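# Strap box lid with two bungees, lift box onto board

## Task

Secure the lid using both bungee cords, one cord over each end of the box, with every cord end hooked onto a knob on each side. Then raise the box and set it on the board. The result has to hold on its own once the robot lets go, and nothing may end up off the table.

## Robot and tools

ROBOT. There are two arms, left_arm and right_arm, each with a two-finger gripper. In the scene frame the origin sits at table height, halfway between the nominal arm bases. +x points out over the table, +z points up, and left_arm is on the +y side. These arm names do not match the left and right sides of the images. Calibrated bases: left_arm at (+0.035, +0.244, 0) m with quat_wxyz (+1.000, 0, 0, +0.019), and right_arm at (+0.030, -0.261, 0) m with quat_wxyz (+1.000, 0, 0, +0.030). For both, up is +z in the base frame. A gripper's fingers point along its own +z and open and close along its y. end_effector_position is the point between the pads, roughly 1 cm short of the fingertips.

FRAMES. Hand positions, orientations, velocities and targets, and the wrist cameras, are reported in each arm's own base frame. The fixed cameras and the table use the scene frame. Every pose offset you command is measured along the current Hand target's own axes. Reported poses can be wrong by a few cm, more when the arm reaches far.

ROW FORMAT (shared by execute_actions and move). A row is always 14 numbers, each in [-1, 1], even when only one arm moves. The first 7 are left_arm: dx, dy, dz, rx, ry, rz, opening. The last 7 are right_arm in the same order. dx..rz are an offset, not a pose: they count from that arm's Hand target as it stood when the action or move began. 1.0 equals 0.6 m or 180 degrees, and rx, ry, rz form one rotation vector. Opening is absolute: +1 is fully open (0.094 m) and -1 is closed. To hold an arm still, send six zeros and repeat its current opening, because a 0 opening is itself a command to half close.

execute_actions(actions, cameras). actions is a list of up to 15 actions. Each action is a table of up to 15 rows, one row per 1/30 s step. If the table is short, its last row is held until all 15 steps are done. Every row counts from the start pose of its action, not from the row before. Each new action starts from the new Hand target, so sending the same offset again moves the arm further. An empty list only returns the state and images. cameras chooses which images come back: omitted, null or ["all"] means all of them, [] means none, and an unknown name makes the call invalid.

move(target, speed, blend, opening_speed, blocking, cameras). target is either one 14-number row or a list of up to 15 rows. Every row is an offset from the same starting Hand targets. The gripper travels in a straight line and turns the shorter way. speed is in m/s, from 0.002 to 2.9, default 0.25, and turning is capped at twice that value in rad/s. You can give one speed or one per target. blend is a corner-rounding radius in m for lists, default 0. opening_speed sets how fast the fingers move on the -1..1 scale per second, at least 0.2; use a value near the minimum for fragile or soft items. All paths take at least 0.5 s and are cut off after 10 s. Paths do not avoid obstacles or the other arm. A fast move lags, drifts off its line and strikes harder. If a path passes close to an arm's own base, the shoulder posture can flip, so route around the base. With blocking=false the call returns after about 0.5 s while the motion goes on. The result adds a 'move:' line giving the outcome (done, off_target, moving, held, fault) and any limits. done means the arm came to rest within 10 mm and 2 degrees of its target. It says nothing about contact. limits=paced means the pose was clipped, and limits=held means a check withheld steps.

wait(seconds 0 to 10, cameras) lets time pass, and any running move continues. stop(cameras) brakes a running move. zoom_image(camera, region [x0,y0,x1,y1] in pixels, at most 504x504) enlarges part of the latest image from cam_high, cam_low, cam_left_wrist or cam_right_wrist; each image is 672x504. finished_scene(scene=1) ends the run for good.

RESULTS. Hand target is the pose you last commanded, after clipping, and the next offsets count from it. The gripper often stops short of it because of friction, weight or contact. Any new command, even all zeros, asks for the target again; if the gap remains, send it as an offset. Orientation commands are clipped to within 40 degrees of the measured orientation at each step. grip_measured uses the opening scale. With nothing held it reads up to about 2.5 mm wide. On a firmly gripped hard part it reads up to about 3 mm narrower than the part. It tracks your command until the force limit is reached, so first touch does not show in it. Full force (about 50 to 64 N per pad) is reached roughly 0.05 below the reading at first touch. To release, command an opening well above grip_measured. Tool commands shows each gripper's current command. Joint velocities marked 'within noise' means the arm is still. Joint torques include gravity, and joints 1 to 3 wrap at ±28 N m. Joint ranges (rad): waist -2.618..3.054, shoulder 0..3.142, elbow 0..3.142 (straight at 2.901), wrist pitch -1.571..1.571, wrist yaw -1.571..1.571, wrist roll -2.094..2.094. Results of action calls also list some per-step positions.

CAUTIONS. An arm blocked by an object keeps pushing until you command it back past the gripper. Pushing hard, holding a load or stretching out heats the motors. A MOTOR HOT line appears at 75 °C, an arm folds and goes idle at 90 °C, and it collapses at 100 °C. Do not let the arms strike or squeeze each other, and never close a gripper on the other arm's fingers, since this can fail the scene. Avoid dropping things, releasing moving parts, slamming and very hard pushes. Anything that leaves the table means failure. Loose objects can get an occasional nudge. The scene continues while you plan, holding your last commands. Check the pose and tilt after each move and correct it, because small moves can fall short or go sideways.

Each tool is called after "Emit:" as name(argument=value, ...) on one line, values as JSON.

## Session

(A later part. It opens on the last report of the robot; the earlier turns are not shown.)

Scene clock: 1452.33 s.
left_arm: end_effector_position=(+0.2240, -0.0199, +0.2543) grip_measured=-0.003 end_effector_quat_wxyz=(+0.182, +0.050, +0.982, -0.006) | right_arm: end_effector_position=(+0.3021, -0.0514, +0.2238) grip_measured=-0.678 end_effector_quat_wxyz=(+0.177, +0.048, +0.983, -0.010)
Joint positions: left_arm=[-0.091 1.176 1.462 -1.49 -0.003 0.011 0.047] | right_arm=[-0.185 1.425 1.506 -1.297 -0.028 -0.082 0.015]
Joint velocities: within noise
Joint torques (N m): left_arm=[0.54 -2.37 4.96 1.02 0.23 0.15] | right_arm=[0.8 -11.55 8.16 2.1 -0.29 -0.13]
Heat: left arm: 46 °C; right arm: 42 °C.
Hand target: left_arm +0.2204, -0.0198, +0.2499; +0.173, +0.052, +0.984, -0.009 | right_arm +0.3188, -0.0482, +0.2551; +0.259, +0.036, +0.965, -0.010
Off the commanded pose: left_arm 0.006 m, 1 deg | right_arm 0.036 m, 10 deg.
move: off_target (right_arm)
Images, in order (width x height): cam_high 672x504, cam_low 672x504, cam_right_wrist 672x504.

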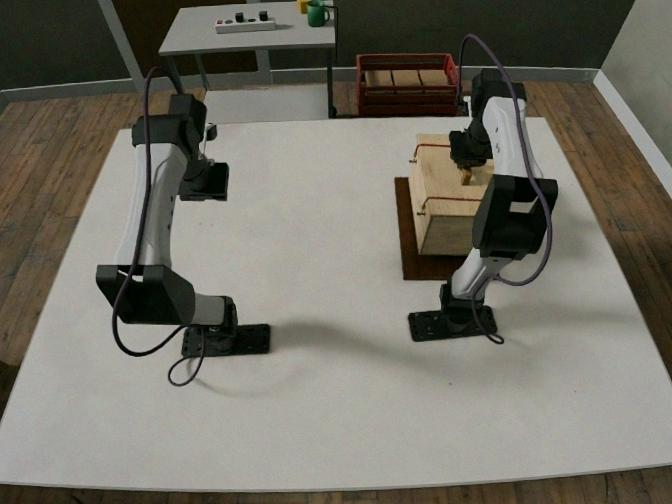

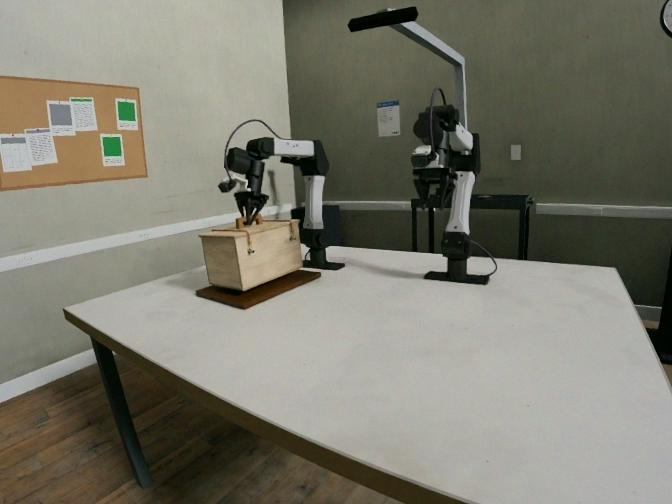

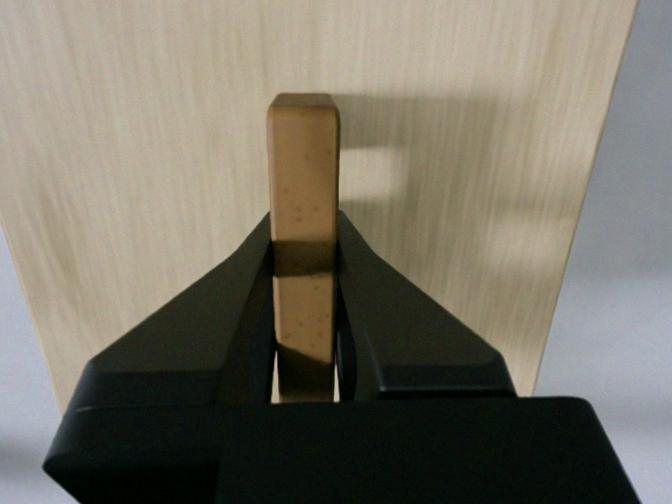

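Emit:
move(target=[0,0,0,0,0,0,0.0,0.0137,0.005,0.0228,0,-0.0067,-0.0038,-0.98], speed=0.04, cameras=["cam_right_wrist","cam_low","cam_high"])

Emit:
zoom_image(camera="cam_low", region=[180, 180, 340, 320])

Emit:
zoom_image(camera="cam_high", region=[370, 110, 540, 300])

Scene clock: 1457.60 s.
left_arm: end_effector_position=(+0.2240, -0.0199, +0.2543) grip_measured=-0.003 end_effector_quat_wxyz=(+0.182, +0.050, +0.982, -0.006) | right_arm: end_effector_position=(+0.2993, -0.0473, +0.2075) grip_measured=-0.678 end_effector_quat_wxyz=(+0.185, +0.041, +0.982, -0.009)
Joint positions: left_arm=[-0.091 1.176 1.462 -1.49 -0.003 0.012 0.047] | right_arm=[-0.173 1.379 1.395 -1.215 -0.029 -0.084 0.015]
Joint velocities: within noise
Joint torques (N m): left_arm=[0.55 -2.4 4.94 1.03 0.23 0.14] | right_arm=[0.81 -11.04 8.14 2.22 -0.24 -0.13]
Heat: left arm: 46 °C; right arm: 42 °C.
Hand target: left_arm +0.2204, -0.0198, +0.2499; +0.173, +0.052, +0.984, -0.009 | right_arm +0.3188, -0.0453, +0.2391; +0.269, +0.030, +0.963, -0.012
Off the commanded pose: left_arm 0.006 m, 1 deg | right_arm 0.037 m, 10 deg.
move: off_target (right_arm)
Images, in order (width x height): cam_high 672x504, cam_low 672x504, cam_right_wrist 672x504.

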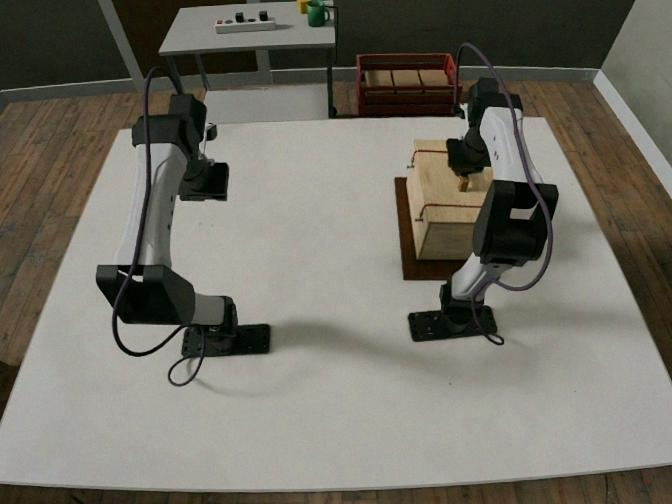

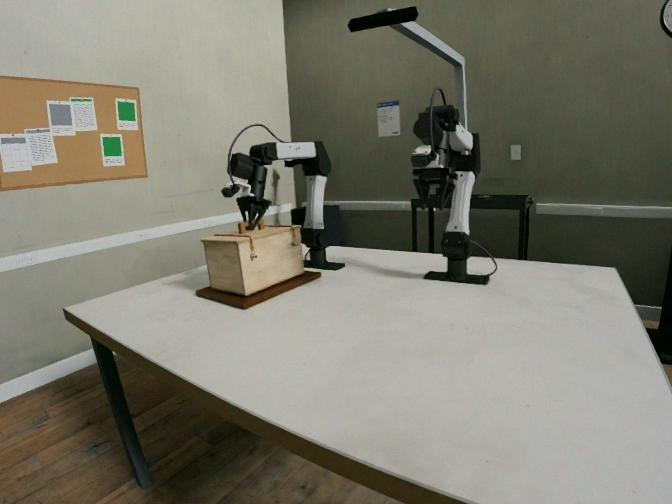

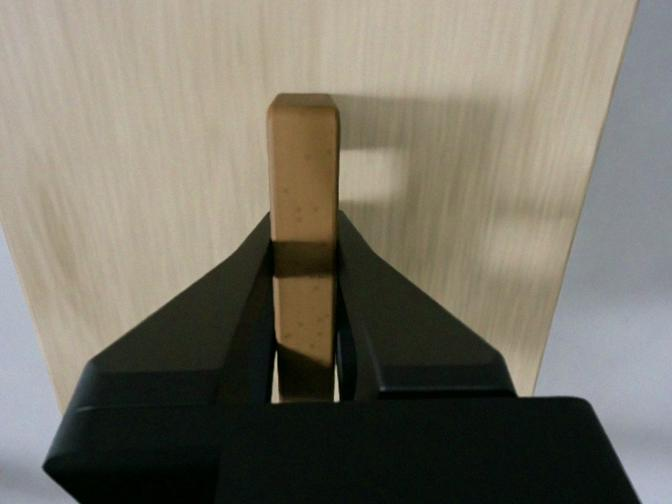

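Scaled by 3.150.

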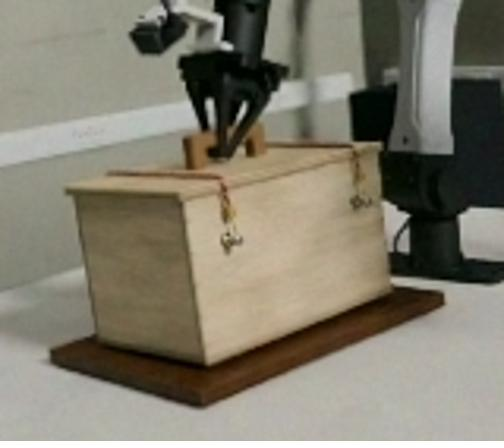

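Scaled by 2.653.

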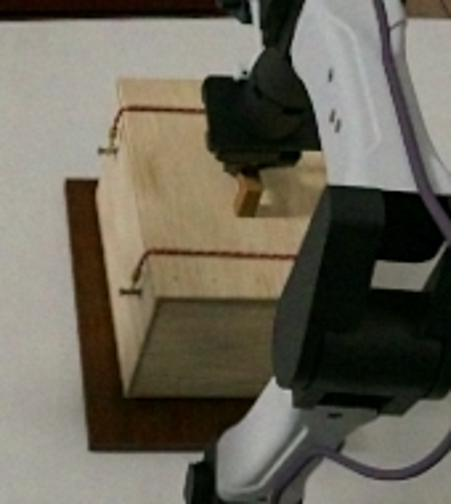

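Emit:
zoom_image(camera="cam_high", region=[385, 130, 445, 200])

Emit:
zoom_image(camera="cam_low", region=[190, 260, 270, 320])

Emit:
zoom_image(camera="cam_low", region=[260, 240, 330, 300])

Scaled by 7.200.

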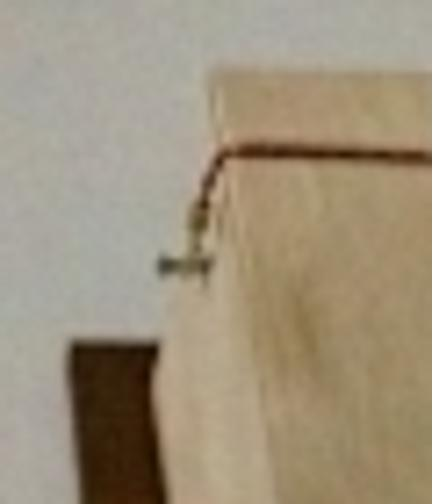

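Scaled by 6.300.

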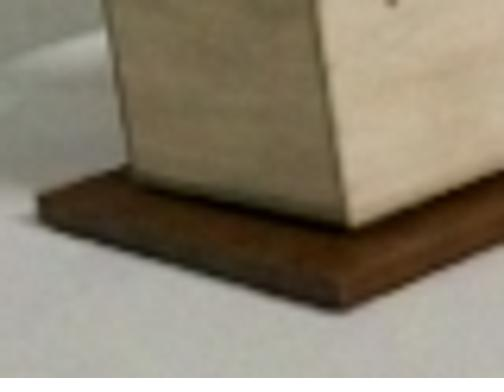

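Scaled by 7.200.

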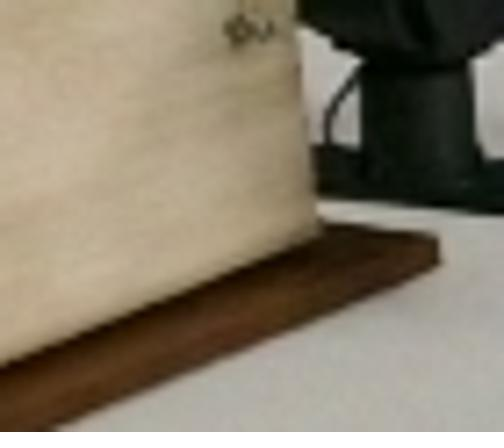

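Emit:
move(target=[0,0,0,0,0,0,0.0,0.0178,-0.0003,0.0165,0,-0.002,-0.003,-0.98], speed=0.03, cameras=["cam_low","cam_high"])

Emit:
zoom_image(camera="cam_low", region=[190, 220, 330, 320])

Emit:
zoom_image(camera="cam_high", region=[370, 110, 540, 300])

Scene clock: 1469.30 s.
left_arm: end_effector_position=(+0.2240, -0.0199, +0.2543) grip_measured=-0.003 end_effector_quat_wxyz=(+0.182, +0.050, +0.982, -0.006) | right_arm: end_effector_position=(+0.2954, -0.0459, +0.2025) grip_measured=-0.678 end_effector_quat_wxyz=(+0.201, +0.036, +0.979, -0.011)
Joint positions: left_arm=[-0.091 1.176 1.462 -1.49 -0.003 0.012 0.047] | right_arm=[-0.173 1.329 1.324 -1.161 -0.033 -0.093 0.015]
Joint velocities: within noise
Joint torques (N m): left_arm=[0.54 -2.41 4.96 1.03 0.23 0.14] | right_arm=[0.57 -8.96 7.16 2.28 -0.23 -0.15]
Heat: left arm: 45 °C; right arm: 42 °C.
Hand target: left_arm +0.2204, -0.0198, +0.2499; +0.173, +0.052, +0.984, -0.009 | right_arm +0.3148, -0.0452, +0.2251; +0.272, +0.026, +0.962, -0.013
Off the commanded pose: left_arm 0.006 m, 1 deg | right_arm 0.030 m, 8 deg.
move: off_target (right_arm)
Images, in order (width x height): cam_high 672x504, cam_low 672x504.

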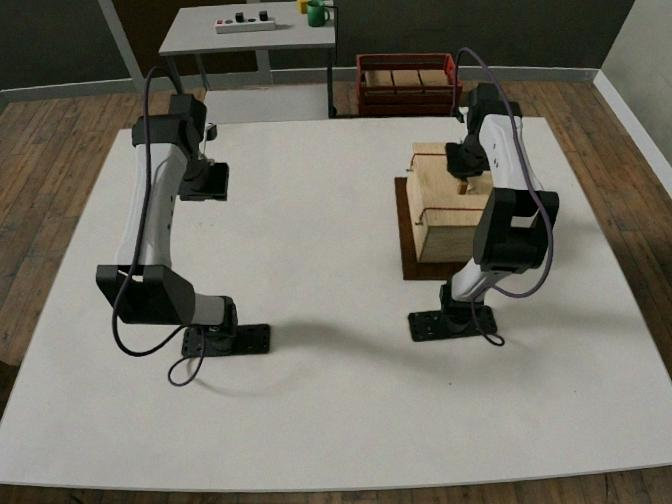

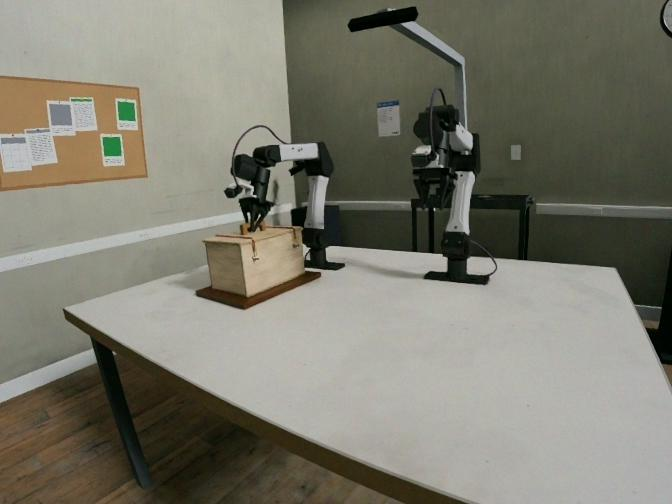

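Scaled by 3.600.

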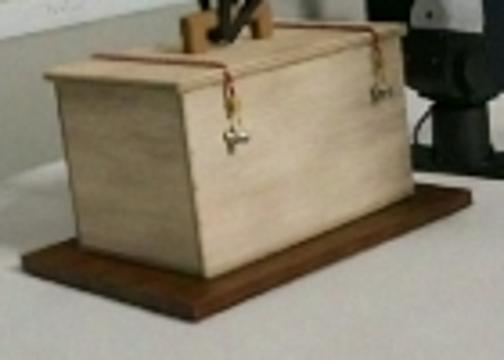

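Scaled by 2.653.

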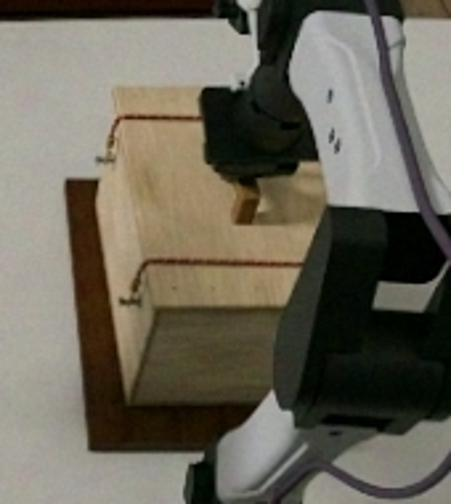

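Emit:
move(target=[-0.1797,-0.593,0.0297,0.3932,-0.3173,0.2755,-0.6,0.0087,0.0002,0.0142,0,0,0,-0.98], speed=0.3, cameras=["cam_low","cam_high","cam_left_wrist"])

Scene clock: 1484.50 s.
left_arm: end_effector_position=(+0.2891, -0.3792, +0.2565) grip_measured=-0.597 end_effector_quat_wxyz=(+0.497, +0.486, +0.528, -0.488) | right_arm: end_effector_position=(+0.2959, -0.0445, +0.2014) grip_measured=-0.678 end_effector_quat_wxyz=(+0.216, +0.034, +0.976, -0.010)
Joint positions: left_arm=[-0.637 1.679 0.982 0.651 0.882 0.003 0.019] | right_arm=[-0.171 1.302 1.287 -1.122 -0.038 -0.093 0.015]
Joint velocities: within noise
Joint torques (N m): left_arm=[-0.57 -6.87 9.95 2.18 0.27 0.02] | right_arm=[0.44 -6.79 6.22 2.38 -0.17 -0.15]
Heat: left arm: 44 °C; right arm: 40 °C.
Hand target: left_arm +0.2897, -0.3849, +0.2703; +0.509, +0.491, +0.509, -0.491 | right_arm +0.3148, -0.0452, +0.2152; +0.272, +0.026, +0.962, -0.013
Off the commanded pose: left_arm 0.015 m, 3 deg | right_arm 0.023 m, 7 deg.
move: off_target (left_arm, right_arm)
Images, in order (width x height): cam_high 672x504, cam_low 672x504, cam_left_wrist 672x504.

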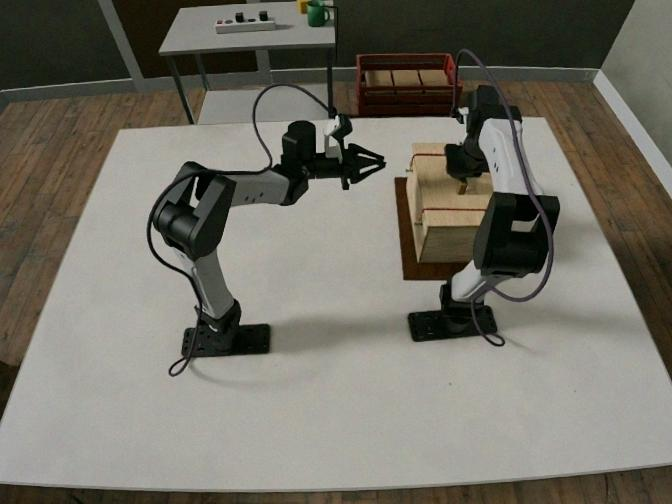

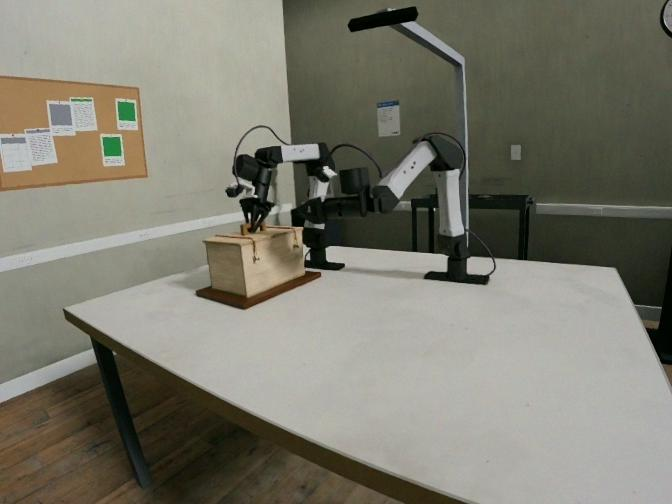

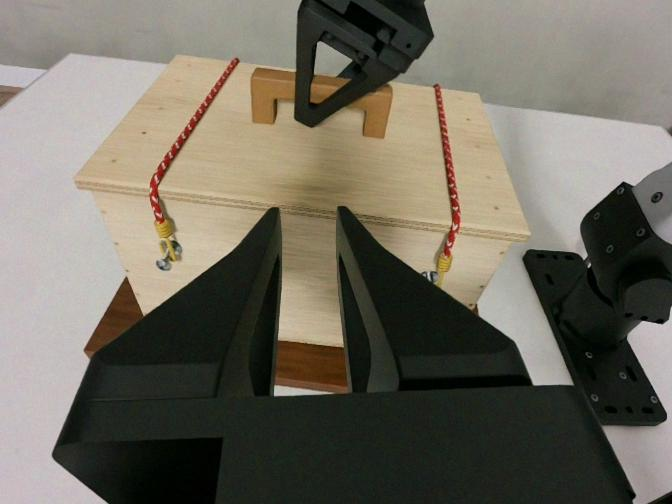

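Emit:
zoom_image(camera="cam_left_wrist", region=[60, 250, 260, 400])

Emit:
zoom_image(camera="cam_left_wrist", region=[400, 200, 560, 340])

Scaled by 2.520.

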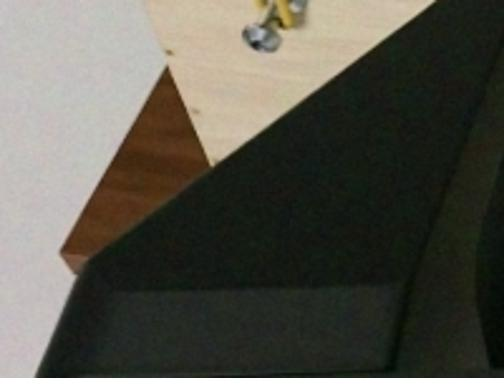

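Scaled by 3.150.

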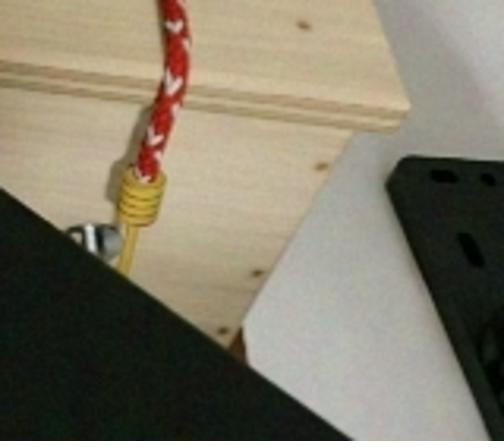

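Emit:
execute_actions(actions=[], cameras=["cam_low", "cam_right_wrist", "cam_left_wrist"])

Emit:
zoom_image(camera="cam_low", region=[190, 220, 330, 320])

Scene clock: 1492.93 s.
left_arm: end_effector_position=(+0.2889, -0.3792, +0.2567) grip_measured=-0.597 end_effector_quat_wxyz=(+0.497, +0.486, +0.527, -0.488) | right_arm: end_effector_position=(+0.2959, -0.0445, +0.2014) grip_measured=-0.678 end_effector_quat_wxyz=(+0.216, +0.034, +0.976, -0.010)
Joint positions: left_arm=[-0.637 1.679 0.982 0.652 0.883 0.002 0.019] | right_arm=[-0.171 1.302 1.287 -1.122 -0.038 -0.093 0.015]
Joint velocities: within noise
Joint torques (N m): left_arm=[-0.55 -6.86 9.95 2.18 0.25 0.03] | right_arm=[0.44 -6.8 6.2 2.38 -0.17 -0.15]
Heat: left arm: 45 °C; right arm: 40 °C.
Hand target: left_arm +0.2897, -0.3849, +0.2703; +0.509, +0.491, +0.509, -0.491 | right_arm +0.3148, -0.0452, +0.2152; +0.272, +0.026, +0.962, -0.013
Tool commands: left_gripper/opening=-0.6 right_gripper/opening=-0.98
Off the commanded pose: left_arm 0.015 m, 3 deg | right_arm 0.023 m, 7 deg.
Images, in order (width x height): cam_low 672x504, cam_left_wrist 672x504, cam_right_wrist 672x504.

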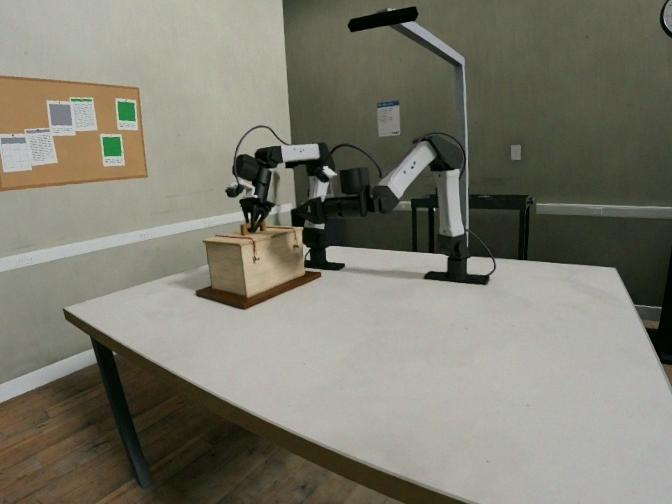

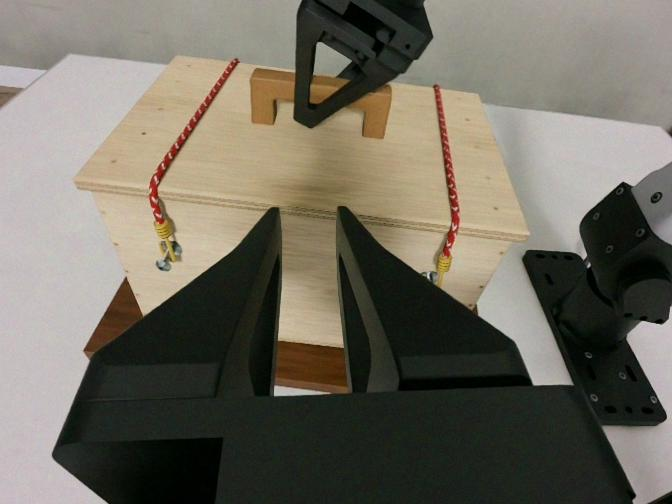

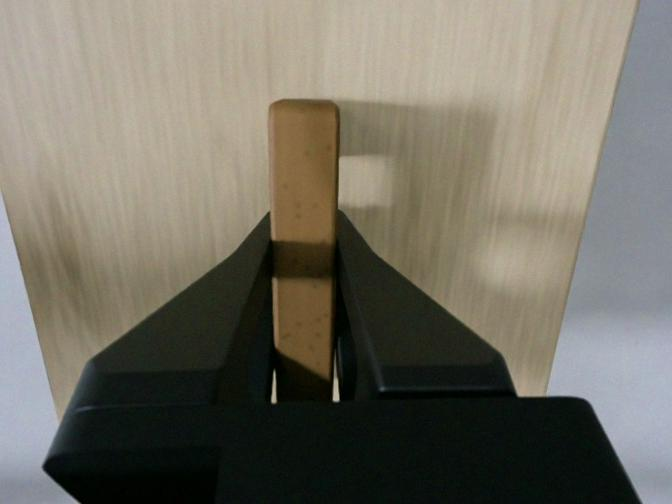

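Scaled by 3.600.

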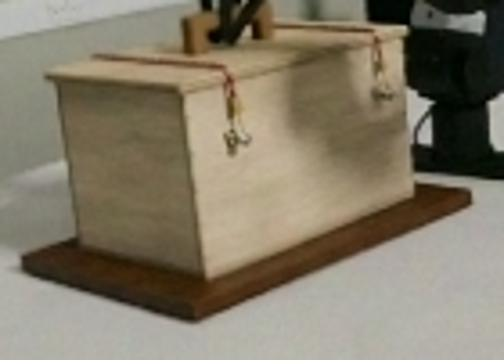

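Emit:
move(target=[[0,0,0,0,0,0,-0.6,0.0302,-0.0008,0.0083,0,0.0333,0,-0.98],[0,0,0,0,0,0,-0.6,0.0302,-0.0008,0.0083,0,0.0333,0,-0.25],[0,0,0,0,0,0,-0.6,0.0125,-0.0008,-0.1415,0,0.0333,0,-0.25]], speed=[0.04,0.04,0.1], opening_speed=0.8, cameras=["cam_high","cam_low","cam_left_wrist","cam_right_wrist"])

Scene clock: 1500.07 s.
left_arm: end_effector_position=(+0.2889, -0.3792, +0.2568) grip_measured=-0.597 end_effector_quat_wxyz=(+0.497, +0.486, +0.527, -0.489) | right_arm: end_effector_position=(+0.2633, -0.0411, +0.2752) grip_measured=-0.253 end_effector_quat_wxyz=(+0.211, +0.029, +0.977, -0.012)
Joint positions: left_arm=[-0.637 1.679 0.982 0.653 0.883 0.002 0.019] | right_arm=[-0.179 1.302 1.609 -1.454 -0.038 -0.111 0.035]
Joint velocities: within noise
Joint torques (N m): left_arm=[-0.57 -6.82 9.94 2.18 0.25 0.03] | right_arm=[-0.38 -3.59 8.73 1.27 -0.15 -0.16]
Heat: left arm: 45 °C; right arm: 40 °C.
Hand target: left_arm +0.2897, -0.3849, +0.2703; +0.509, +0.491, +0.509, -0.491 | right_arm +0.2640, -0.0420, +0.2835; +0.221, +0.026, +0.975, -0.012
Off the commanded pose: left_arm 0.015 m, 3 deg | right_arm 0.008 m, 1 deg.
move: off_target (left_arm)

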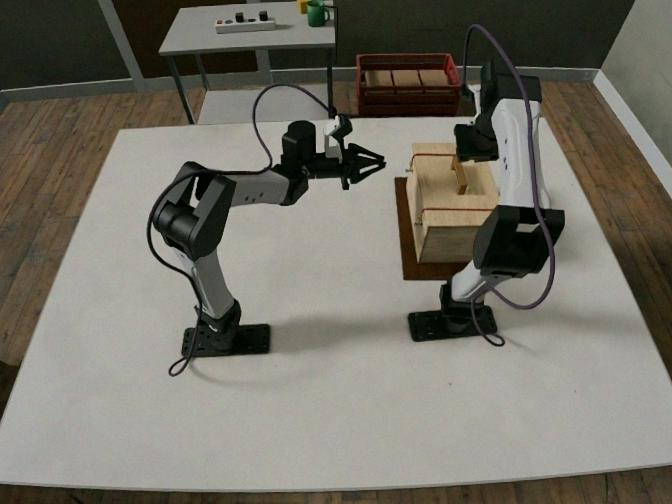

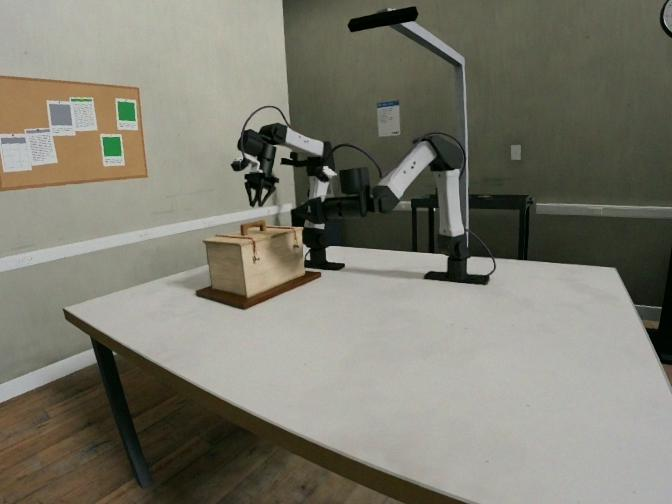

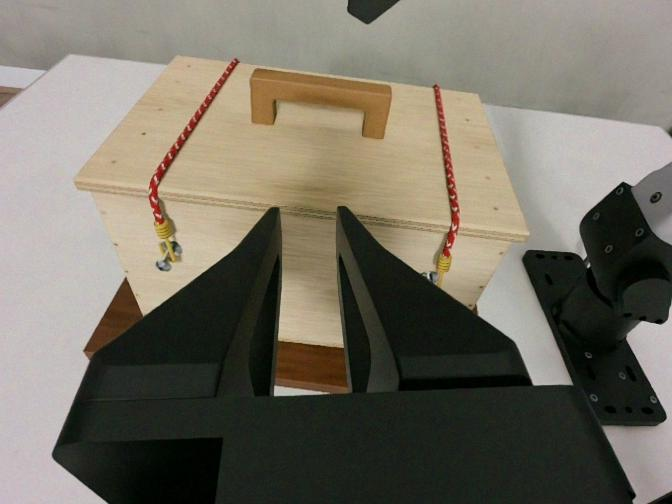

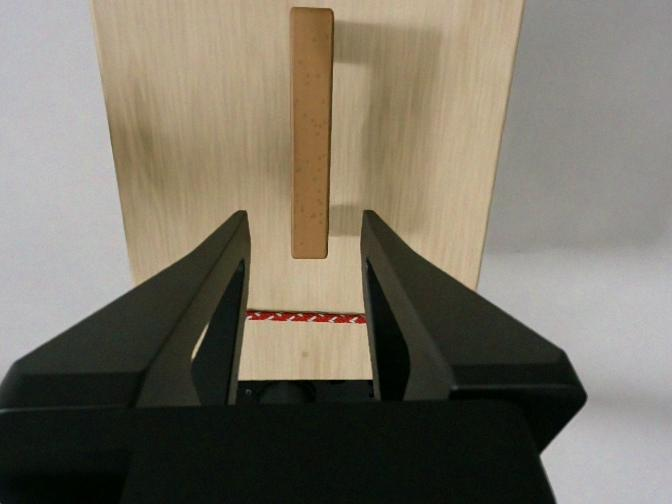

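Emit:
zoom_image(camera="cam_left_wrist", region=[130, 40, 480, 300])

Emit:
zoom_image(camera="cam_high", region=[390, 130, 520, 290])

Scaled by 1.440.

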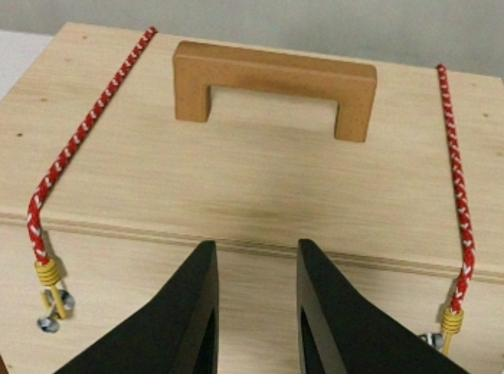

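Scaled by 3.150.

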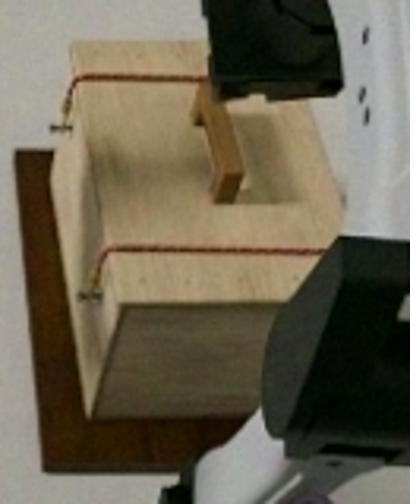

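Emit:
finished_scene()

The scene is finished: the task was done.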